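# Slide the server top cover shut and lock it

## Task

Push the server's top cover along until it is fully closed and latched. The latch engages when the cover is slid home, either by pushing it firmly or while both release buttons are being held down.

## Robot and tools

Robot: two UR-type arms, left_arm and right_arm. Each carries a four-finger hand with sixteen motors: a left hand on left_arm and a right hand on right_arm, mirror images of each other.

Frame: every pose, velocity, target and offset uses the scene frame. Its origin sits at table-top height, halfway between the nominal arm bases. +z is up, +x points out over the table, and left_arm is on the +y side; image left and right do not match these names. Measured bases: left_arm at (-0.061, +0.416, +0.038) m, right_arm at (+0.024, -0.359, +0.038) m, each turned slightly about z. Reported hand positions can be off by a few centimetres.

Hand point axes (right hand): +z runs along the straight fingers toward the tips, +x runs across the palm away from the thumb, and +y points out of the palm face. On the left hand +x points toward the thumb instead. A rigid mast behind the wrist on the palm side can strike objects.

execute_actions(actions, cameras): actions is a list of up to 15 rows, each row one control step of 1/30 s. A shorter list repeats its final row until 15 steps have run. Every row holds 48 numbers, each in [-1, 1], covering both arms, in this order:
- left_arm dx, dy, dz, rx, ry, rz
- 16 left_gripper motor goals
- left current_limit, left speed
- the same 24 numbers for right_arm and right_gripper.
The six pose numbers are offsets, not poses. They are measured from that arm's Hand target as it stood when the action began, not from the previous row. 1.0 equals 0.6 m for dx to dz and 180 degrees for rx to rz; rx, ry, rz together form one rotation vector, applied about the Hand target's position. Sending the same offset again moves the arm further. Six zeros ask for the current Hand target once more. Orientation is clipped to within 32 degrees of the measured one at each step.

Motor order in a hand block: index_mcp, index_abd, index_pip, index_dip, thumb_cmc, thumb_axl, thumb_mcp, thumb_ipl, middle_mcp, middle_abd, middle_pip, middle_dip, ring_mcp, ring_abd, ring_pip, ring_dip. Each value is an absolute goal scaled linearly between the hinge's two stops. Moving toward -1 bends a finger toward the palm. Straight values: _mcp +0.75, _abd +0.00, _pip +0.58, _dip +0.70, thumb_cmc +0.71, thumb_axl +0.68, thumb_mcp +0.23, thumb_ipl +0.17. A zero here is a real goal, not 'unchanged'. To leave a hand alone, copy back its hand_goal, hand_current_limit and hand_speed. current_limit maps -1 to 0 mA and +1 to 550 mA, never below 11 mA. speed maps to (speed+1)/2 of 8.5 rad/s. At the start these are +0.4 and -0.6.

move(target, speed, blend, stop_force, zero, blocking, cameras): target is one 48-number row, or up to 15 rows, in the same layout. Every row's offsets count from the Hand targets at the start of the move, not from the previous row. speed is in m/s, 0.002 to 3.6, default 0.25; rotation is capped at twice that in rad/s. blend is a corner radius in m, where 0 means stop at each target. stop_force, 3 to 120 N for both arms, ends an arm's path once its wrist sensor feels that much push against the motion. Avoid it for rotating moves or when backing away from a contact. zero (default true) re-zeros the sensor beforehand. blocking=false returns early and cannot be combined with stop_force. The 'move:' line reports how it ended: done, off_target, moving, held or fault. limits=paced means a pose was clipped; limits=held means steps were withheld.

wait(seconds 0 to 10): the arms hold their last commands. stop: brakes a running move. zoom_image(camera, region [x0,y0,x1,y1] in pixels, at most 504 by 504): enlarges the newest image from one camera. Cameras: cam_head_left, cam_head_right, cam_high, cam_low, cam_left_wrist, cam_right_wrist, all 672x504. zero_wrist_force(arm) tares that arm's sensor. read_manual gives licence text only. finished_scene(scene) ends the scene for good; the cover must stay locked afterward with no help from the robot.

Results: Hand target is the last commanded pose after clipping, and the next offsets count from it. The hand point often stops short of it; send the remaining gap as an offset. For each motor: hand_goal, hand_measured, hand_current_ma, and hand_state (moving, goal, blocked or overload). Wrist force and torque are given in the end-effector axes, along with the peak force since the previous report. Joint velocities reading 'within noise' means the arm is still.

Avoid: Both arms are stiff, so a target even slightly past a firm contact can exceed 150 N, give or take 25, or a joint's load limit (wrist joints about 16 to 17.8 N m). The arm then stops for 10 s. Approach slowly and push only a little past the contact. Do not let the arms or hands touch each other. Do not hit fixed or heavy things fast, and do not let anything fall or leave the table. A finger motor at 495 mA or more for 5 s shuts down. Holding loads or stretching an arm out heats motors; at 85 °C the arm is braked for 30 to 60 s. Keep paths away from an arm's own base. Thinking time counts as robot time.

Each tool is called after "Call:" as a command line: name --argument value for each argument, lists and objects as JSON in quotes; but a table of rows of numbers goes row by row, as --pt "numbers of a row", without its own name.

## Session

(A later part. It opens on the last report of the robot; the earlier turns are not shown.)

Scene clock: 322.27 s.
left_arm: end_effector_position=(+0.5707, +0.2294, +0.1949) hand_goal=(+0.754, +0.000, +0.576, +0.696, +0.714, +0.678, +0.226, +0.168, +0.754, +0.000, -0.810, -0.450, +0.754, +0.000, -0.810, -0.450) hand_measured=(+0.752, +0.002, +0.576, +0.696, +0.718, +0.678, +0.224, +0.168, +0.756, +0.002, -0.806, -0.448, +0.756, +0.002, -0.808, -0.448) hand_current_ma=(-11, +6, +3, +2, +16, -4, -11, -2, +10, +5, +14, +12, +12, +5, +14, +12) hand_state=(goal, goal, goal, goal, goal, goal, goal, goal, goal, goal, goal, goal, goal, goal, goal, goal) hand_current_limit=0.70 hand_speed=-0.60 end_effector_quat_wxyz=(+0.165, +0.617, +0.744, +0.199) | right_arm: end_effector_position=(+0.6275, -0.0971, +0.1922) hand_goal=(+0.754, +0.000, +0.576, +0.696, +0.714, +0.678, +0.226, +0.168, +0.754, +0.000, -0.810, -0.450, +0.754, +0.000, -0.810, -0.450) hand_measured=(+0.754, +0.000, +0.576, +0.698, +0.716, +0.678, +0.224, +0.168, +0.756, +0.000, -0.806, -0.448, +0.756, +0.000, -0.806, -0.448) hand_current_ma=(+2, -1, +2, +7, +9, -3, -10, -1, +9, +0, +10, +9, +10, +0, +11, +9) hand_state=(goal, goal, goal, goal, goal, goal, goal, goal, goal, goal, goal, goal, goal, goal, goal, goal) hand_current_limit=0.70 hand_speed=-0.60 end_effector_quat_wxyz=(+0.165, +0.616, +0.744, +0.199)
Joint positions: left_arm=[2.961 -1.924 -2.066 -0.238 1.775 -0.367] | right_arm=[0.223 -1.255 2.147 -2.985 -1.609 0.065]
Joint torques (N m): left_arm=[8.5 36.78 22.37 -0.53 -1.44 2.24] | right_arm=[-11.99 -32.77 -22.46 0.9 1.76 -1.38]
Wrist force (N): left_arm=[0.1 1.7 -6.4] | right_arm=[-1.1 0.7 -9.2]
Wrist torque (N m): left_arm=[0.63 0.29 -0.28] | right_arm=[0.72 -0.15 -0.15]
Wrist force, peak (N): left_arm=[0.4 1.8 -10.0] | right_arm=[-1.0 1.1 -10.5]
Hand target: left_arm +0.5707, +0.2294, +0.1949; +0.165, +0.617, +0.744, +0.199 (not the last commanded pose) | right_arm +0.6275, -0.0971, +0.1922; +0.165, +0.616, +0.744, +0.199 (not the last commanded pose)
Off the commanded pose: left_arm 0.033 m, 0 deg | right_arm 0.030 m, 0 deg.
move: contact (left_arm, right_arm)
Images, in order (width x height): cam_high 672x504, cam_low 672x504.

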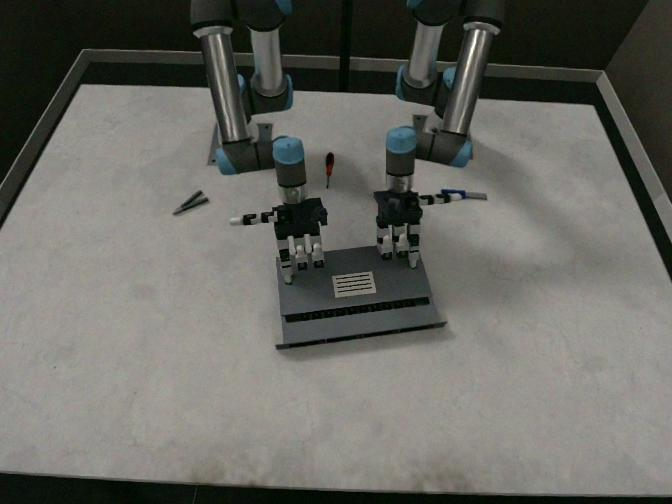

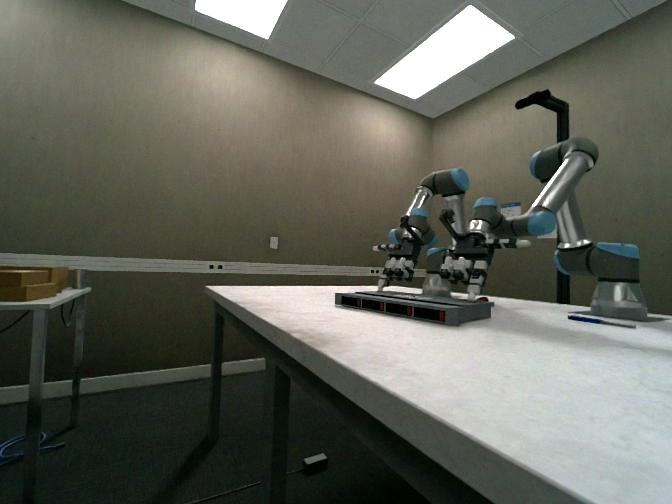

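Call:
move --target '[0,0,-0.05,0,0,0, 0.754,0,0.576,0.696, 0.714,0.678,0.226,0.168, 0.754,0,-0.81,-0.45, 0.754,0,-0.81,-0.45, 0.7,-0.6, 0,0,0,0,0,0, 0.754,0,0.576,0.696, 0.714,0.678,0.226,0.168, 0.754,0,-0.81,-0.45, 0.754,0,-0.81,-0.45, 0.7,-0.6]' --speed 0.01 --stop_force 7 --cameras '["cam_high","cam_low"]'

Call:
zoom_image --camera "cam_high" --region '[270, 260, 310, 290]'

Call:
zoom_image --camera "cam_high" --region '[395, 245, 435, 275]'

Scene clock: 339.70 s.
left_arm: end_effector_position=(+0.5707, +0.2294, +0.1884) hand_goal=(+0.754, +0.000, +0.576, +0.696, +0.714, +0.678, +0.226, +0.168, +0.754, +0.000, -0.810, -0.450, +0.754, +0.000, -0.810, -0.450) hand_measured=(+0.728, -0.014, +0.564, +0.694, +0.718, +0.678, +0.224, +0.168, +0.756, +0.002, -0.806, -0.448, +0.756, +0.002, -0.808, -0.448) hand_current_ma=(-134, -56, -56, -8, +16, -4, -11, -2, +10, +5, +14, +12, +13, +5, +14, +12) hand_state=(blocked, goal, goal, goal, goal, goal, goal, goal, goal, goal, goal, goal, goal, goal, goal, goal) hand_current_limit=0.70 hand_speed=-0.60 end_effector_quat_wxyz=(+0.165, +0.617, +0.744, +0.199) | right_arm: end_effector_position=(+0.6275, -0.0971, +0.1922) hand_goal=(+0.754, +0.000, +0.576, +0.696, +0.714, +0.678, +0.226, +0.168, +0.754, +0.000, -0.810, -0.450, +0.754, +0.000, -0.810, -0.450) hand_measured=(+0.754, +0.000, +0.576, +0.698, +0.716, +0.678, +0.224, +0.168, +0.756, +0.000, -0.806, -0.448, +0.756, +0.000, -0.806, -0.448) hand_current_ma=(+2, -1, +2, +7, +9, -3, -10, -1, +9, +0, +10, +9, +10, +0, +11, +9) hand_state=(goal, goal, goal, goal, goal, goal, goal, goal, goal, goal, goal, goal, goal, goal, goal, goal) hand_current_limit=0.70 hand_speed=-0.60 end_effector_quat_wxyz=(+0.165, +0.616, +0.744, +0.199)
Joint positions: left_arm=[2.961 -1.937 -2.07 -0.22 1.775 -0.367] | right_arm=[0.223 -1.255 2.147 -2.985 -1.609 0.065]
Joint torques (N m): left_arm=[8.91 34.83 20.65 -0.94 -1.67 1.52] | right_arm=[-11.46 -32.85 -22.19 1.06 1.78 -1.2]
Wrist force (N): left_arm=[-0.2 1.6 -11.0] | right_arm=[-0.9 0.6 -9.4]
Wrist torque (N m): left_arm=[0.85 0.30 -0.29] | right_arm=[0.73 -0.17 -0.14]
Wrist force, peak (N): left_arm=[-0.2 1.3 -15.8] | right_arm=[-1.2 0.8 -9.8]
Hand target: left_arm +0.5707, +0.2294, +0.1884; +0.165, +0.617, +0.744, +0.199 (not the last commanded pose) | right_arm +0.6275, -0.0971, +0.1922; +0.165, +0.616, +0.744, +0.199
Off the commanded pose: left_arm 0.024 m, 0 deg | right_arm 0.000 m, 0 deg.
move: contact (left_arm)
Images, in order (width x height): cam_high 672x504, cam_low 672x504.

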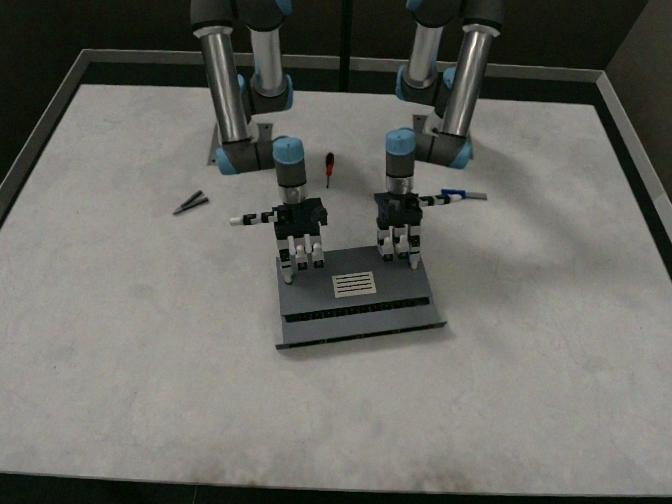

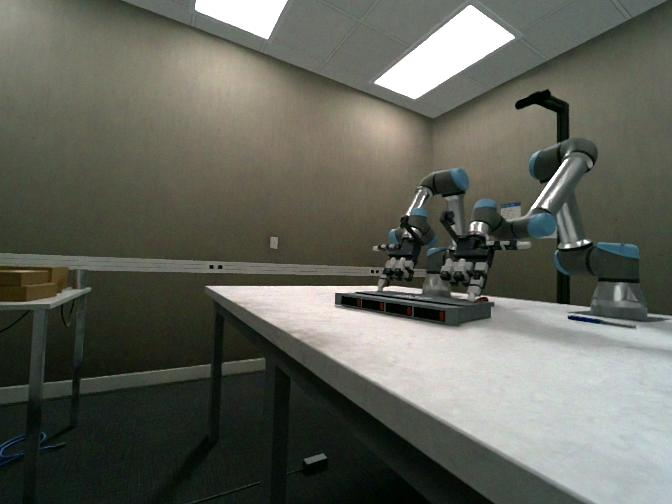

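Scaled by 12.600.

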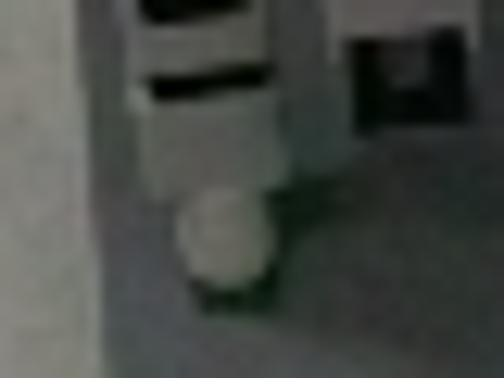

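Scaled by 12.600.

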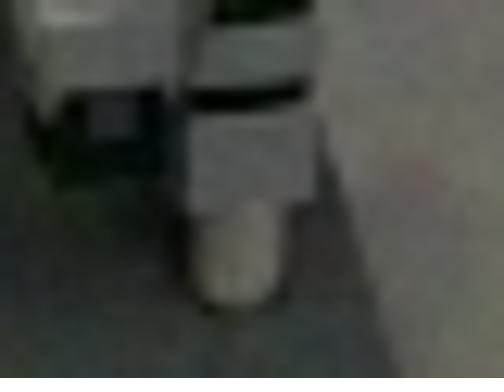

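Call:
move --target '[0.0524,0.0098,-0.001,0,0,0, 0.754,0,0.576,0.696, 0.714,0.678,0.226,0.168, 0.754,0,-0.81,-0.45, 0.754,0,-0.81,-0.45, 0.75,-0.6, 0.0524,0.0098,-0.0033,0,0,0, 0.754,0,0.576,0.696, 0.714,0.678,0.226,0.168, 0.754,0,-0.81,-0.45, 0.754,0,-0.81,-0.45, 0.75,-0.6]' --speed 0.02 --stop_force 22 --cameras '["cam_high","cam_low"]'

Call:
zoom_image --camera "cam_high" --region '[260, 230, 460, 360]'

Scene clock: 362.83 s.
left_arm: end_effector_position=(+0.6021, +0.2353, +0.1878) hand_goal=(+0.754, +0.000, +0.576, +0.696, +0.714, +0.678, +0.226, +0.168, +0.754, +0.000, -0.810, -0.450, +0.754, +0.000, -0.810, -0.450) hand_measured=(+0.806, -0.022, +0.608, +0.698, +0.718, +0.678, +0.224, +0.168, +0.756, +0.002, -0.806, -0.448, +0.756, +0.002, -0.808, -0.448) hand_current_ma=(+272, -96, +159, +7, +16, -4, -12, -2, +11, +5, +14, +12, +14, +5, +14, +12) hand_state=(blocked, blocked, blocked, goal, goal, goal, goal, goal, goal, goal, goal, goal, goal, goal, goal, goal) hand_current_limit=0.75 hand_speed=-0.60 end_effector_quat_wxyz=(+0.165, +0.617, +0.744, +0.199) | right_arm: end_effector_position=(+0.6589, -0.0912, +0.1902) hand_goal=(+0.754, +0.000, +0.576, +0.696, +0.714, +0.678, +0.226, +0.168, +0.754, +0.000, -0.810, -0.450, +0.754, +0.000, -0.810, -0.450) hand_measured=(+0.786, -0.044, +0.600, +0.710, +0.716, +0.678, +0.224, +0.168, +0.756, +0.000, -0.806, -0.448, +0.756, +0.000, -0.806, -0.448) hand_current_ma=(+138, -160, +100, +52, +9, -3, -10, -1, +9, +0, +10, +9, +10, +0, +11, +9) hand_state=(blocked, blocked, blocked, goal, goal, goal, goal, goal, goal, goal, goal, goal, goal, goal, goal, goal) hand_current_limit=0.75 hand_speed=-0.60 end_effector_quat_wxyz=(+0.165, +0.616, +0.744, +0.199)
Joint positions: left_arm=[2.986 -1.984 -1.997 -0.242 1.763 -0.345] | right_arm=[0.218 -1.196 2.062 -2.96 -1.607 0.061]
Joint torques (N m): left_arm=[16.9 -6.23 10.23 -5.06 -5.46 2.64] | right_arm=[-14.65 -7.53 -19.45 2.47 2.86 -1.5]
Wrist force (N): left_arm=[1.4 4.5 -57.6] | right_arm=[0.7 0.9 -27.0]
Wrist torque (N m): left_arm=[4.84 1.43 -0.14] | right_arm=[2.22 -0.30 -0.02]
Wrist force, peak (N): left_arm=[1.4 4.4 -58.4] | right_arm=[0.7 0.6 -27.3]
Hand target: left_arm +0.6021, +0.2353, +0.1878; +0.165, +0.617, +0.744, +0.199 | right_arm +0.6589, -0.0912, +0.1902; +0.165, +0.616, +0.744, +0.199
Off the commanded pose: left_arm 0.000 m, 0 deg | right_arm 0.000 m, 0 deg.
move: contact (left_arm)
Images, in order (width x height): cam_high 672x504, cam_low 672x504.

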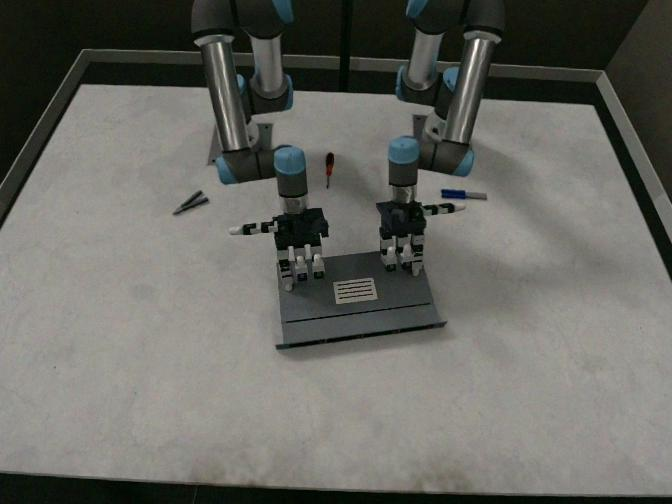

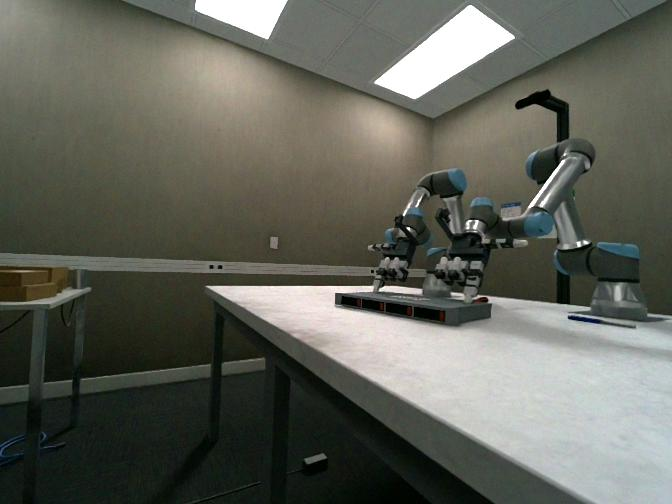

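Scaled by 2.520.

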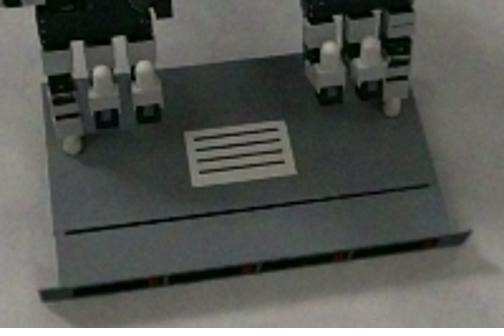

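Call:
zoom_image --camera "cam_high" --region '[270, 290, 370, 350]'

Call:
zoom_image --camera "cam_high" --region '[360, 270, 460, 340]'

Scaled by 5.040.

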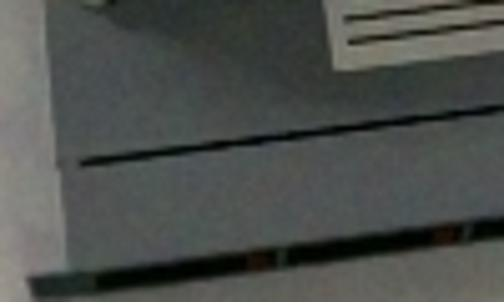

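Scaled by 5.040.

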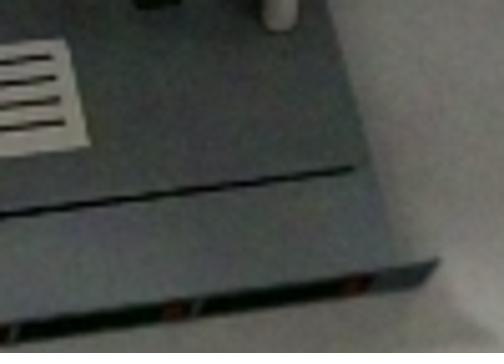

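Call:
zoom_image --camera "cam_high" --region '[270, 265, 310, 295]'

Call:
zoom_image --camera "cam_high" --region '[395, 250, 435, 280]'

Call:
zoom_image --camera "cam_low" --region '[320, 250, 520, 340]'

Scaled by 12.600.

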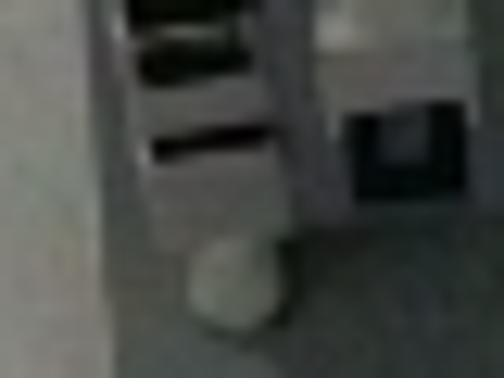

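Scaled by 12.600.

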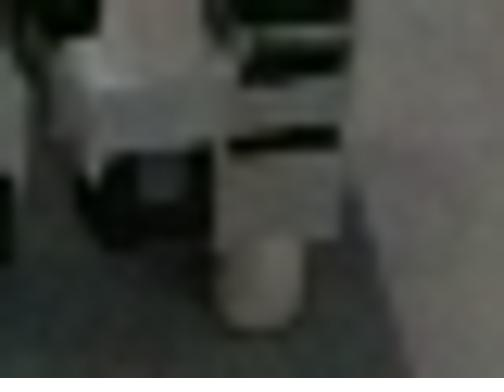

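Scaled by 2.520.

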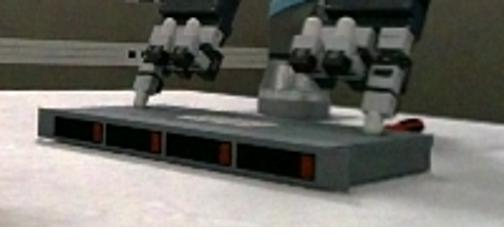

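Call:
move --pt "-0.02 0 0.0333 0 0 0 0.754 0 0.576 0.696 0.714 0.678 0.226 0.168 0.754 0 -0.81 -0.45 0.754 0 -0.81 -0.45 0.75 -0.6 -0.02 0 0.0333 0 0 0 0.754 0 0.576 0.696 0.714 0.678 0.226 0.168 0.754 0 -0.81 -0.45 0.754 0 -0.81 -0.45 0.75 -0.6" --pt "-0.12 0 0.06 0 0 0 0.754 0 0.576 0.696 0.714 0.678 0.226 0.168 0.754 0 -0.81 -0.45 0.754 0 -0.81 -0.45 0.75 -0.6 -0.12 0 0.06 0 0 0 0.754 0 0.576 0.696 0.714 0.678 0.226 0.168 0.754 0 -0.81 -0.45 0.754 0 -0.81 -0.45 0.75 -0.6" --speed '[0.04,0.15]' --blend 0.005 --cameras '["all"]'

Call:
zoom_image --camera "cam_high" --region '[260, 230, 460, 360]'

Call:
zoom_image --camera "cam_high" --region '[270, 265, 370, 350]'

Call:
zoom_image --camera "cam_high" --region '[360, 250, 460, 340]'

Scene clock: 423.00 s.
left_arm: end_effector_position=(+0.5302, +0.2353, +0.2238) hand_goal=(+0.754, +0.000, +0.576, +0.696, +0.714, +0.678, +0.226, +0.168, +0.754, +0.000, -0.810, -0.450, +0.754, +0.000, -0.810, -0.450) hand_measured=(+0.764, -0.004, +0.580, +0.696, +0.718, +0.678, +0.224, +0.168, +0.758, +0.002, -0.806, -0.448, +0.758, +0.002, -0.808, -0.448) hand_current_ma=(+54, -14, +21, +4, +18, -4, -14, -2, +17, +5, +14, +12, +21, +5, +14, +12) hand_state=(goal, goal, goal, goal, goal, goal, goal, goal, goal, goal, goal, goal, goal, goal, goal, goal) hand_current_limit=0.75 hand_speed=-0.60 end_effector_quat_wxyz=(+0.165, +0.617, +0.744, +0.199) | right_arm: end_effector_position=(+0.5871, -0.0912, +0.2262) hand_goal=(+0.754, +0.000, +0.576, +0.696, +0.714, +0.678, +0.226, +0.168, +0.754, +0.000, -0.810, -0.450, +0.754, +0.000, -0.810, -0.450) hand_measured=(+0.762, -0.004, +0.580, +0.700, +0.716, +0.678, +0.224, +0.168, +0.756, +0.000, -0.806, -0.448, +0.756, +0.000, -0.806, -0.448) hand_current_ma=(+34, -10, +15, +11, +9, -3, -10, -1, +10, +0, +10, +9, +10, +0, +11, +9) hand_state=(goal, goal, goal, goal, goal, goal, goal, goal, goal, goal, goal, goal, goal, goal, goal, goal) hand_current_limit=0.75 hand_speed=-0.60 end_effector_quat_wxyz=(+0.165, +0.616, +0.744, +0.199)
Joint positions: left_arm=[2.953 -1.791 -2.149 -0.289 1.778 -0.374] | right_arm=[0.261 -1.389 2.203 -2.906 -1.628 0.098]
Joint torques (N m): left_arm=[-11.16 35.54 10.47 -0.12 3 -2.75] | right_arm=[13.99 -31.82 -10.5 0.17 -2.14 1.88]
Wrist force (N): left_arm=[0.4 0.5 -0.2] | right_arm=[-1.0 0.2 -0.1]
Wrist torque (N m): left_arm=[0.04 0.10 -0.06] | right_arm=[0.02 0.10 -0.14]
Wrist force, peak (N): left_arm=[1.5 4.2 -58.4] | right_arm=[0.6 1.1 -27.2]
Hand target: left_arm +0.5301, +0.2353, +0.2238; +0.165, +0.617, +0.744, +0.199 | right_arm +0.5869, -0.0912, +0.2262; +0.165, +0.616, +0.744, +0.199
Off the commanded pose: left_arm 0.000 m, 0 deg | right_arm 0.000 m, 0 deg.
move: done
camera_calibration:
cam_left_wrist: T_world_to_cam=[[-0.372743, -0.887195, -0.271932, 0.429348], [-0.897325, 0.269975, 0.349173, 0.287357], [-0.23637, 0.374164, -0.896733, 0.356416], [0, 0, 0, 1]] pos_world=[0.502135, 0.169978, 0.336027]
cam_right_wrist: T_world_to_cam=[[0.654071, -0.669588, 0.351913, -0.500874], [-0.756317, -0.57073, 0.31977, 0.277321], [-0.0132671, -0.47531, -0.879718, 0.293271], [0, 0, 0, 1]] pos_world=[0.541241, -0.037709, 0.345581]

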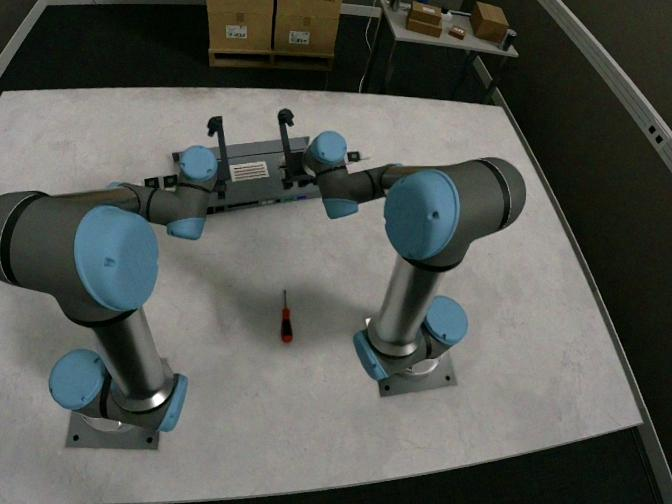

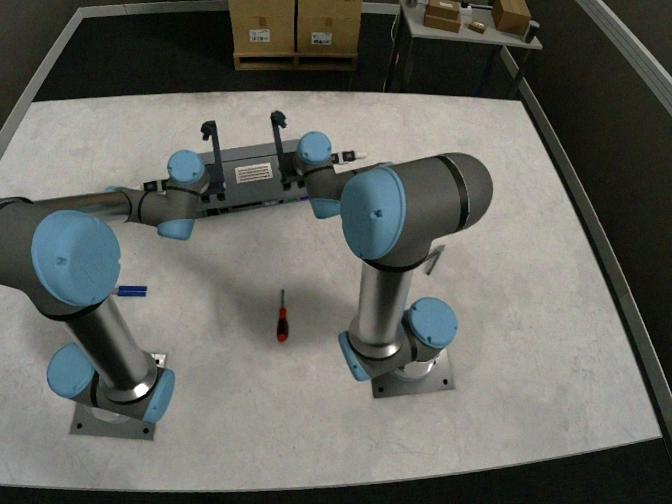

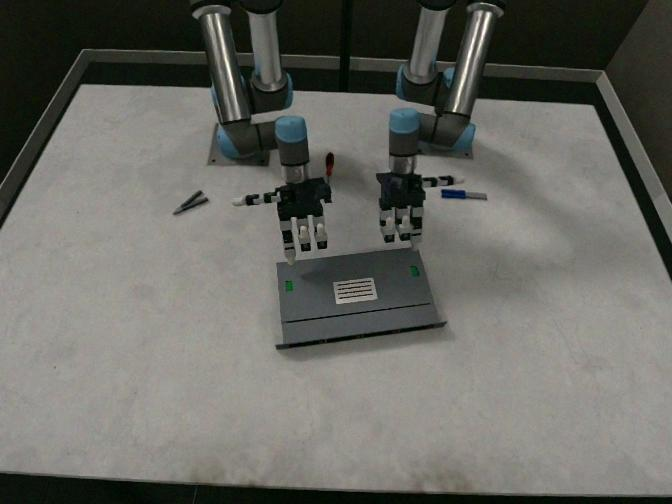

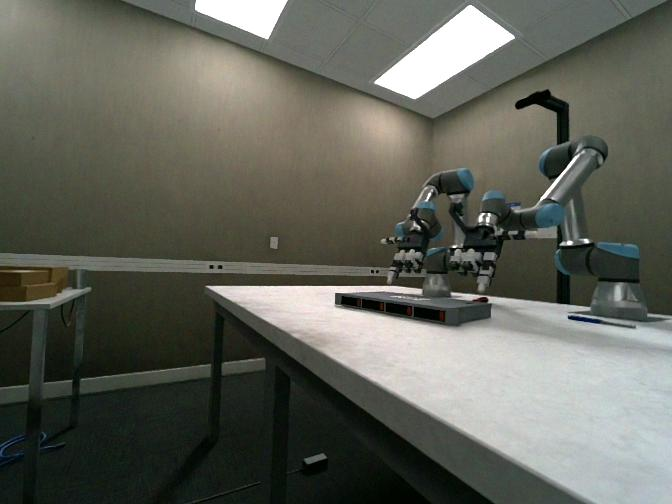

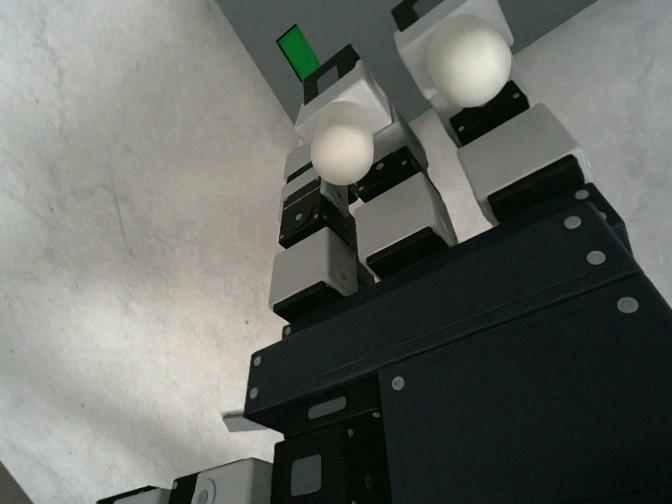

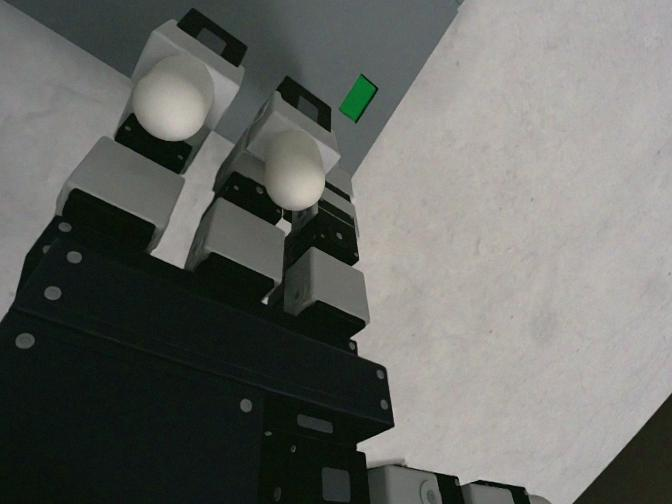

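Scaled by 2.520.

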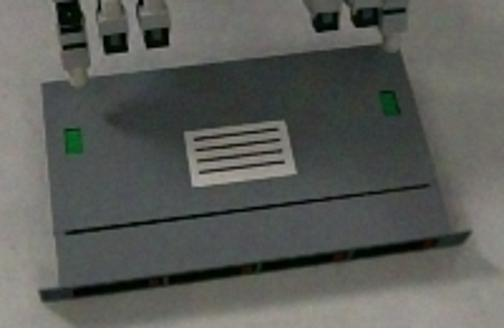

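Scaled by 5.040.

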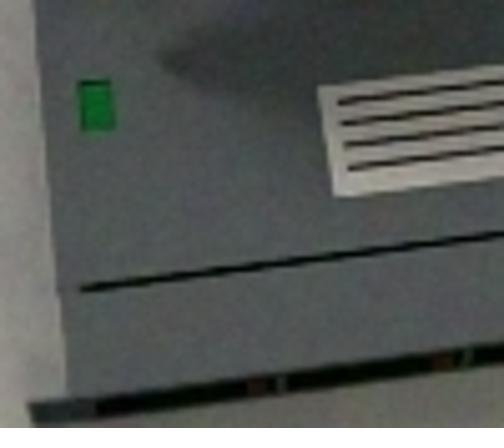

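Scaled by 5.040.

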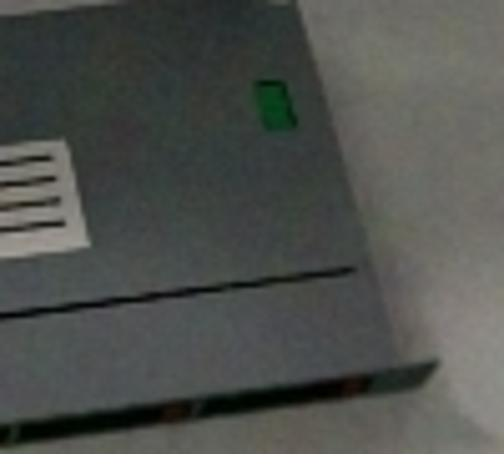

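Call:
zoom_image --camera "cam_left_wrist" --region '[240, 0, 360, 90]'

Call:
zoom_image --camera "cam_right_wrist" --region '[310, 50, 430, 140]'

Call:
zoom_image --camera "cam_head_left" --region '[160, 100, 360, 230]'

Scaled by 4.200.

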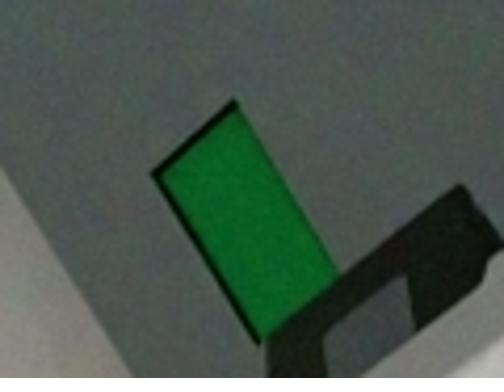

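Scaled by 4.200.

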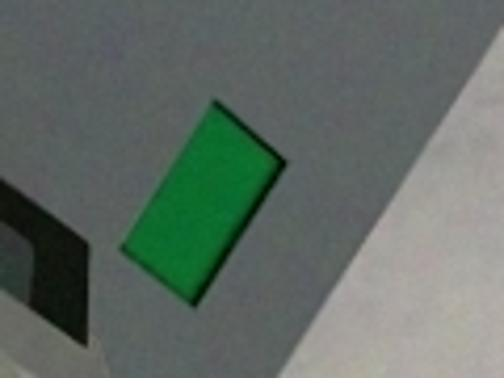

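Scaled by 2.520.

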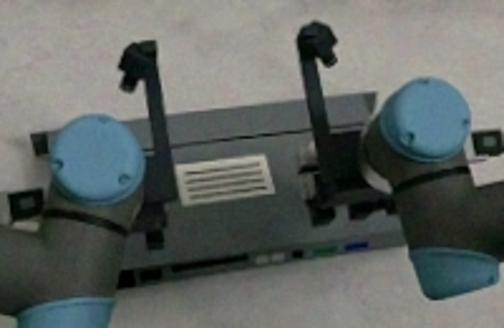

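Call:
move --target '[0,0,0,0,0,0, 0.754,0,0.576,0.696, 0.714,0.678,0.226,0.168, 0.754,0,-0.81,-0.45, 0.754,0,-0.81,-0.45, 0.6,-0.6, 0.16,0.0,0.06,0,0,0, 0.754,0,0.576,0.696, 0.714,0.678,0.226,0.168, 0.754,0,-0.81,-0.45, 0.754,0,-0.81,-0.45, 0.6,-0.6]' --speed 0.2 --cameras '["cam_right_wrist"]'

Scene clock: 451.10 s.
left_arm: end_effector_position=(+0.5301, +0.2353, +0.2238) hand_goal=(+0.754, +0.000, +0.576, +0.696, +0.714, +0.678, +0.226, +0.168, +0.754, +0.000, -0.810, -0.450, +0.754, +0.000, -0.810, -0.450) hand_measured=(+0.764, -0.004, +0.580, +0.696, +0.718, +0.678, +0.224, +0.168, +0.758, +0.002, -0.806, -0.448, +0.758, +0.002, -0.808, -0.448) hand_current_ma=(+54, -14, +21, +4, +18, -4, -14, -2, +17, +5, +14, +12, +21, +5, +14, +12) hand_state=(goal, goal, goal, goal, goal, goal, goal, goal, goal, goal, goal, goal, goal, goal, goal, goal) hand_current_limit=0.60 hand_speed=-0.60 end_effector_quat_wxyz=(+0.165, +0.617, +0.744, +0.199) | right_arm: end_effector_position=(+0.6828, -0.0912, +0.2622) hand_goal=(+0.754, +0.000, +0.576, +0.696, +0.714, +0.678, +0.226, +0.168, +0.754, +0.000, -0.810, -0.450, +0.754, +0.000, -0.810, -0.450) hand_measured=(+0.762, -0.004, +0.580, +0.700, +0.718, +0.678, +0.224, +0.168, +0.756, +0.000, -0.806, -0.448, +0.758, +0.000, -0.806, -0.448) hand_current_ma=(+31, -9, +14, +11, +11, -3, -10, -1, +10, +0, +10, +9, +11, +0, +11, +9) hand_state=(goal, goal, goal, goal, goal, goal, goal, goal, goal, goal, goal, goal, goal, goal, goal, goal) hand_current_limit=0.60 hand_speed=-0.60 end_effector_quat_wxyz=(+0.166, +0.616, +0.744, +0.199)
Joint positions: left_arm=[2.953 -1.791 -2.149 -0.289 1.778 -0.374] | right_arm=[0.206 -1.284 1.939 -2.749 -1.601 0.051]
Joint torques (N m): left_arm=[-11.13 35.47 10.78 -0.21 2.75 -2.95] | right_arm=[-12.49 -19.14 -26.55 -0.06 1.98 -1.72]
Wrist force (N): left_arm=[0.5 0.7 -0.3] | right_arm=[-0.8 0.4 -0.1]
Wrist torque (N m): left_arm=[0.07 0.09 -0.06] | right_arm=[0.03 0.07 -0.06]
Wrist force, peak (N): left_arm=[0.5 0.9 -0.4] | right_arm=[-1.1 1.4 -0.3]
Hand target: left_arm +0.5301, +0.2353, +0.2238; +0.165, +0.617, +0.744, +0.199 | right_arm +0.6829, -0.0912, +0.2622; +0.165, +0.616, +0.744, +0.199
Off the commanded pose: left_arm 0.000 m, 0 deg | right_arm 0.000 m, 0 deg.
move: done
camera_calibration:
cam_right_wrist: T_world_to_cam=[[0.654071, -0.669588, 0.351913, -0.576204], [-0.756317, -0.57073, 0.31977, 0.338132], [-0.0132671, -0.47531, -0.879718, 0.326163], [0, 0, 0, 1]] pos_world=[0.636941, -0.037809, 0.381581]
Images, in order (width x height): cam_right_wrist 672x504.

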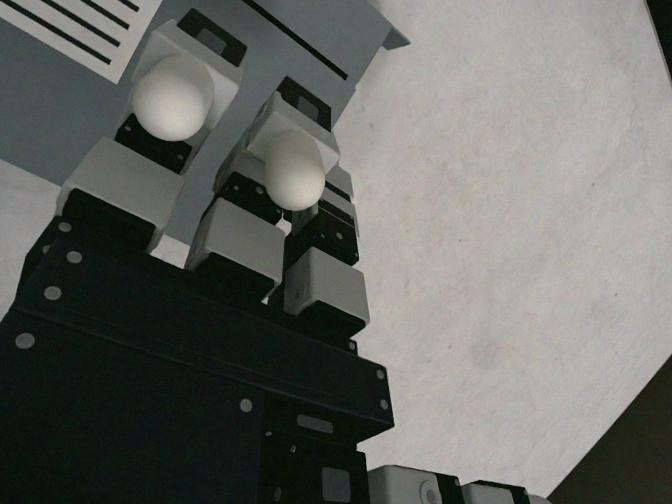

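Call:
zoom_image --camera "cam_right_wrist" --region '[230, 0, 420, 110]'

Scaled by 2.653.

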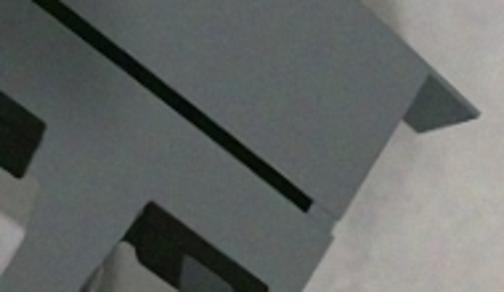

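Call:
zoom_image --camera "cam_right_wrist" --region '[325, 60, 375, 100]'

Call:
zoom_image --camera "cam_right_wrist" --region '[270, 10, 380, 100]'

Scaled by 10.080.

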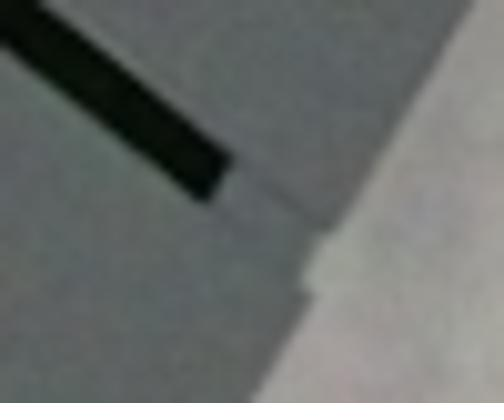

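Scaled by 4.582.

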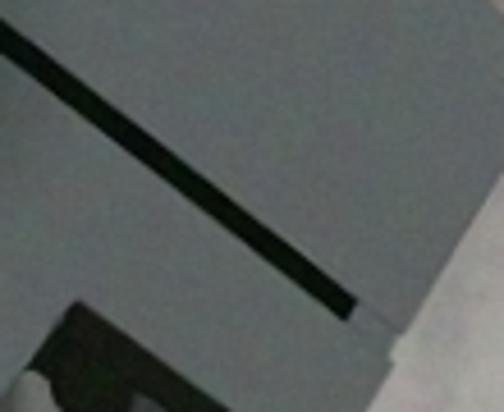

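Call:
move --target '[0.0965,-0.0043,-0.0197,0,0,0, 0.754,0,0.576,0.696, 0.714,0.678,0.226,0.168, 0.754,0,-0.81,-0.45, 0.754,0,-0.81,-0.45, 0.75,-0.6, -0.0648,-0.0047,-0.0837,0,0,0, 0.754,0,0.576,0.696, 0.714,0.678,0.226,0.168, 0.754,0,-0.81,-0.45, 0.754,0,-0.81,-0.45, 0.75,-0.6]' --speed 0.12

Call:
move --target '[0,0,-0.07,0,0,0, 0.754,0,0.576,0.696, 0.714,0.678,0.226,0.168, 0.754,0,-0.81,-0.45, 0.754,0,-0.81,-0.45, 0.75,-0.6, 0,0,-0.07,0,0,0, 0.754,0,0.576,0.696, 0.714,0.678,0.226,0.168, 0.754,0,-0.81,-0.45, 0.754,0,-0.81,-0.45, 0.75,-0.6]' --speed 0.012 --stop_force 3 --cameras '["cam_high"]'

Call:
zoom_image --camera "cam_high" --region '[270, 265, 310, 295]'

Call:
zoom_image --camera "cam_high" --region '[395, 250, 435, 280]'

Scene clock: 507.07 s.
left_arm: end_effector_position=(+0.5878, +0.2327, +0.2120) hand_goal=(+0.754, +0.000, +0.576, +0.696, +0.714, +0.678, +0.226, +0.168, +0.754, +0.000, -0.810, -0.450, +0.754, +0.000, -0.810, -0.450) hand_measured=(+0.764, -0.004, +0.580, +0.696, +0.718, +0.678, +0.224, +0.168, +0.758, +0.002, -0.806, -0.448, +0.758, +0.002, -0.808, -0.448) hand_current_ma=(+54, -14, +21, +4, +18, -4, -14, -2, +17, +5, +14, +12, +21, +5, +14, +12) hand_state=(goal, goal, goal, goal, goal, goal, goal, goal, goal, goal, goal, goal, goal, goal, goal, goal) hand_current_limit=0.75 hand_speed=-0.60 end_effector_quat_wxyz=(+0.165, +0.617, +0.744, +0.199) | right_arm: end_effector_position=(+0.6441, -0.0940, +0.2121) hand_goal=(+0.754, +0.000, +0.576, +0.696, +0.714, +0.678, +0.226, +0.168, +0.754, +0.000, -0.810, -0.450, +0.754, +0.000, -0.810, -0.450) hand_measured=(+0.762, -0.004, +0.580, +0.700, +0.718, +0.678, +0.224, +0.168, +0.756, +0.000, -0.806, -0.448, +0.758, +0.000, -0.806, -0.448) hand_current_ma=(+31, -9, +14, +11, +11, -3, -10, -1, +10, +0, +10, +9, +11, +0, +11, +9) hand_state=(goal, goal, goal, goal, goal, goal, goal, goal, goal, goal, goal, goal, goal, goal, goal, goal) hand_current_limit=0.75 hand_speed=-0.60 end_effector_quat_wxyz=(+0.165, +0.616, +0.744, +0.199)
Joint positions: left_arm=[2.975 -1.917 -2.013 -0.295 1.768 -0.355] | right_arm=[0.22 -1.266 2.087 -2.914 -1.608 0.063]
Joint torques (N m): left_arm=[8.34 21.41 23.15 0.06 -1.57 2.81] | right_arm=[13.86 -17.57 -10.15 -6.63 -1.42 1.4]
Wrist force (N): left_arm=[0.3 0.5 -0.2] | right_arm=[-1.1 0.7 -0.1]
Wrist torque (N m): left_arm=[0.05 0.11 -0.24] | right_arm=[0.09 0.10 -0.06]
Wrist force, peak (N): left_arm=[0.4 1.3 0.4] | right_arm=[-1.4 0.7 0.1]
Hand target: left_arm +0.5880, +0.2327, +0.2120; +0.165, +0.617, +0.744, +0.199 | right_arm +0.6440, -0.0941, +0.2120; +0.165, +0.616, +0.744, +0.199
Off the commanded pose: left_arm 0.000 m, 0 deg | right_arm 0.000 m, 0 deg.
move: done

Scene clock: 510.07 s.
left_arm: end_effector_position=(+0.5880, +0.2327, +0.1912) hand_goal=(+0.754, +0.000, +0.576, +0.696, +0.714, +0.678, +0.226, +0.168, +0.754, +0.000, -0.810, -0.450, +0.754, +0.000, -0.810, -0.450) hand_measured=(+0.752, +0.010, +0.576, +0.696, +0.718, +0.678, +0.224, +0.168, +0.758, +0.002, -0.806, -0.448, +0.758, +0.002, -0.808, -0.448) hand_current_ma=(-14, +38, -3, +4, +18, -4, -14, -2, +17, +5, +14, +12, +21, +5, +14, +12) hand_state=(goal, goal, goal, goal, goal, goal, goal, goal, goal, goal, goal, goal, goal, goal, goal, goal) hand_current_limit=0.75 hand_speed=-0.60 end_effector_quat_wxyz=(+0.165, +0.617, +0.744, +0.199) | right_arm: end_effector_position=(+0.6440, -0.0940, +0.1919) hand_goal=(+0.754, +0.000, +0.576, +0.696, +0.714, +0.678, +0.226, +0.168, +0.754, +0.000, -0.810, -0.450, +0.754, +0.000, -0.810, -0.450) hand_measured=(+0.762, -0.002, +0.580, +0.700, +0.718, +0.678, +0.224, +0.168, +0.756, +0.000, -0.806, -0.448, +0.758, +0.000, -0.806, -0.448) hand_current_ma=(+27, -9, +14, +11, +11, -3, -10, -1, +10, +0, +10, +9, +11, +0, +11, +9) hand_state=(goal, goal, goal, goal, goal, goal, goal, goal, goal, goal, goal, goal, goal, goal, goal, goal) hand_current_limit=0.75 hand_speed=-0.60 end_effector_quat_wxyz=(+0.165, +0.616, +0.744, +0.199)
Joint positions: left_arm=[2.975 -1.957 -2.028 -0.24 1.768 -0.354] | right_arm=[0.22 -1.225 2.102 -2.97 -1.608 0.063]
Joint torques (N m): left_arm=[8.88 43.4 23.58 0.13 -1.54 1.73] | right_arm=[11.47 -36.75 -23.83 0.42 -1.46 1.53]
Wrist force (N): left_arm=[1.1 1.0 -1.3] | right_arm=[-0.9 0.1 -2.9]
Wrist torque (N m): left_arm=[0.15 0.16 -0.17] | right_arm=[0.25 0.00 -0.06]
Wrist force, peak (N): left_arm=[1.1 1.3 -6.9] | right_arm=[-1.0 0.6 -8.3]
Hand target: left_arm +0.5880, +0.2327, +0.1912; +0.165, +0.617, +0.744, +0.199 (not the last commanded pose) | right_arm +0.6440, -0.0941, +0.1919; +0.165, +0.616, +0.744, +0.199 (not the last commanded pose)
Off the commanded pose: left_arm 0.021 m, 0 deg | right_arm 0.022 m, 0 deg.
move: contact (left_arm, right_arm)
Images, in order (width x height): cam_high 672x504.

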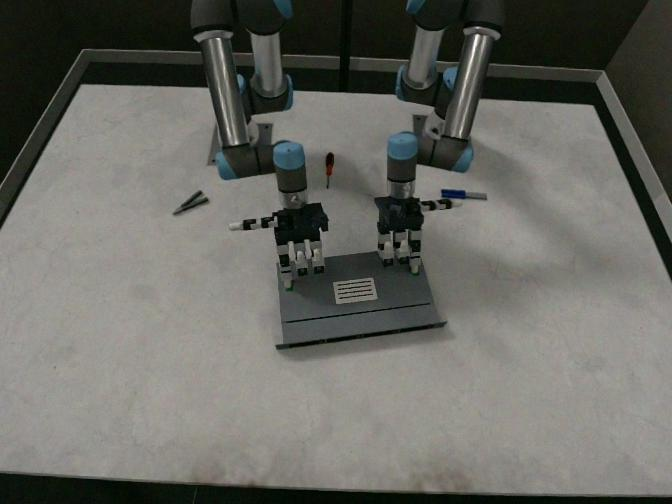

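Scaled by 12.600.

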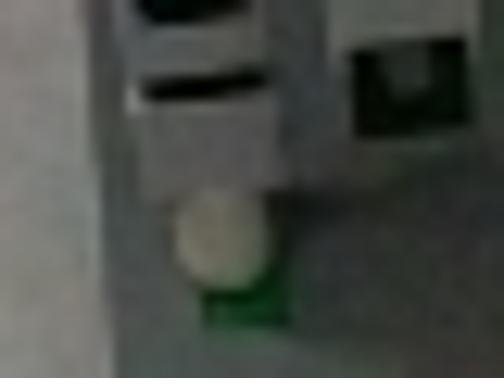

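Scaled by 12.600.

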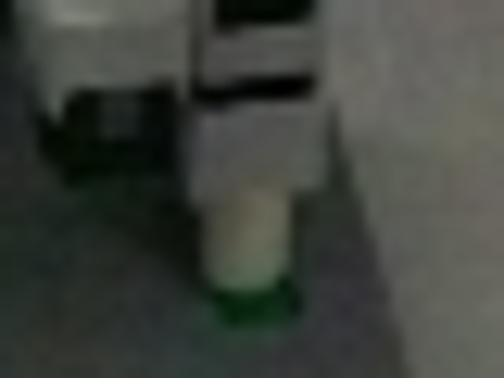

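Call:
move --target '[0.0196,0.0037,-0.004,0,0,0, 0.754,0,0.576,0.696, 0.714,0.678,0.226,0.168, 0.754,0,-0.81,-0.45, 0.754,0,-0.81,-0.45, 0.75,-0.6, 0.0196,0.0037,-0.004,0,0,0, 0.754,0,0.576,0.696, 0.714,0.678,0.226,0.168, 0.754,0,-0.81,-0.45, 0.754,0,-0.81,-0.45, 0.75,-0.6]' --speed 0.02 --stop_force 25 --cameras '["cam_high"]'

Call:
zoom_image --camera "cam_high" --region '[260, 230, 460, 360]'

Call:
zoom_image --camera "cam_high" --region '[270, 265, 310, 295]'

Call:
zoom_image --camera "cam_high" --region '[395, 250, 435, 280]'

Scene clock: 528.80 s.
left_arm: end_effector_position=(+0.5994, +0.2348, +0.1890) hand_goal=(+0.754, +0.000, +0.576, +0.696, +0.714, +0.678, +0.226, +0.168, +0.754, +0.000, -0.810, -0.450, +0.754, +0.000, -0.810, -0.450) hand_measured=(+0.778, -0.036, +0.590, +0.700, +0.718, +0.678, +0.224, +0.168, +0.758, +0.002, -0.806, -0.448, +0.758, +0.002, -0.808, -0.448) hand_current_ma=(+127, -152, +67, +20, +18, -4, -14, -2, +17, +5, +14, +12, +21, +5, +14, +12) hand_state=(blocked, blocked, goal, goal, goal, goal, goal, goal, goal, goal, goal, goal, goal, goal, goal, goal) hand_current_limit=0.75 hand_speed=-0.60 end_effector_quat_wxyz=(+0.165, +0.617, +0.744, +0.199) | right_arm: end_effector_position=(+0.6558, -0.0918, +0.1895) hand_goal=(+0.754, +0.000, +0.576, +0.696, +0.714, +0.678, +0.226, +0.168, +0.754, +0.000, -0.810, -0.450, +0.754, +0.000, -0.810, -0.450) hand_measured=(+0.766, -0.032, +0.588, +0.704, +0.718, +0.678, +0.224, +0.168, +0.756, +0.000, -0.806, -0.448, +0.758, +0.000, -0.806, -0.448) hand_current_ma=(+44, -110, +43, +27, +11, -3, -10, -1, +10, +0, +10, +9, +11, +0, +11, +9) hand_state=(goal, blocked, goal, goal, goal, goal, goal, goal, goal, goal, goal, goal, goal, goal, goal, goal) hand_current_limit=0.75 hand_speed=-0.60 end_effector_quat_wxyz=(+0.165, +0.616, +0.744, +0.199)
Joint positions: left_arm=[2.984 -1.978 -2.002 -0.242 1.764 -0.346] | right_arm=[0.218 -1.2 2.071 -2.965 -1.607 0.061]
Joint torques (N m): left_arm=[-1.39 24.45 2.8 0.01 0.05 -0.84] | right_arm=[-14.41 -5.36 -19.48 2.47 2.39 -1.48]
Wrist force (N): left_arm=[1.0 0.8 -37.2] | right_arm=[0.0 0.7 -30.7]
Wrist torque (N m): left_arm=[3.07 0.83 -0.21] | right_arm=[2.48 -0.40 0.00]
Wrist force, peak (N): left_arm=[1.1 0.9 -38.9] | right_arm=[0.2 0.9 -30.8]
Hand target: left_arm +0.5994, +0.2348, +0.1890; +0.165, +0.617, +0.744, +0.199 | right_arm +0.6558, -0.0918, +0.1895; +0.165, +0.616, +0.744, +0.199
Off the commanded pose: left_arm 0.000 m, 0 deg | right_arm 0.000 m, 0 deg.
move: contact (left_arm)
Images, in order (width x height): cam_high 672x504.

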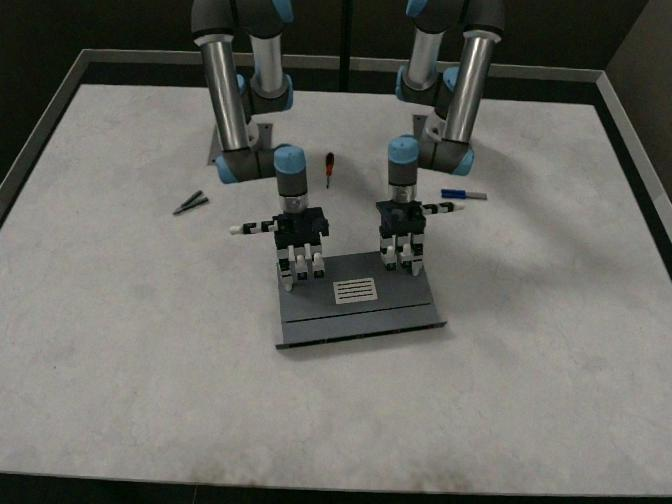

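Scaled by 2.520.

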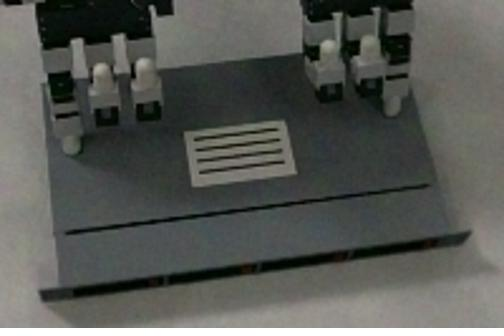

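Scaled by 12.600.

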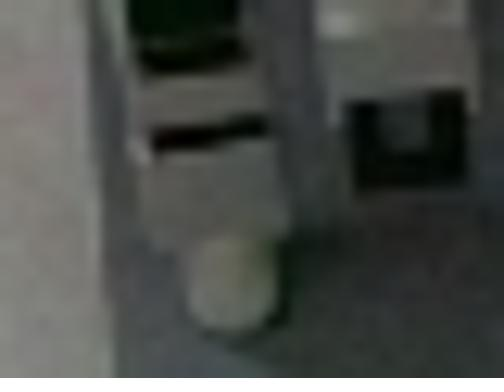

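Scaled by 12.600.

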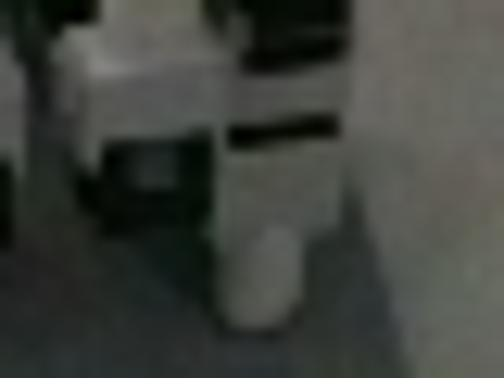

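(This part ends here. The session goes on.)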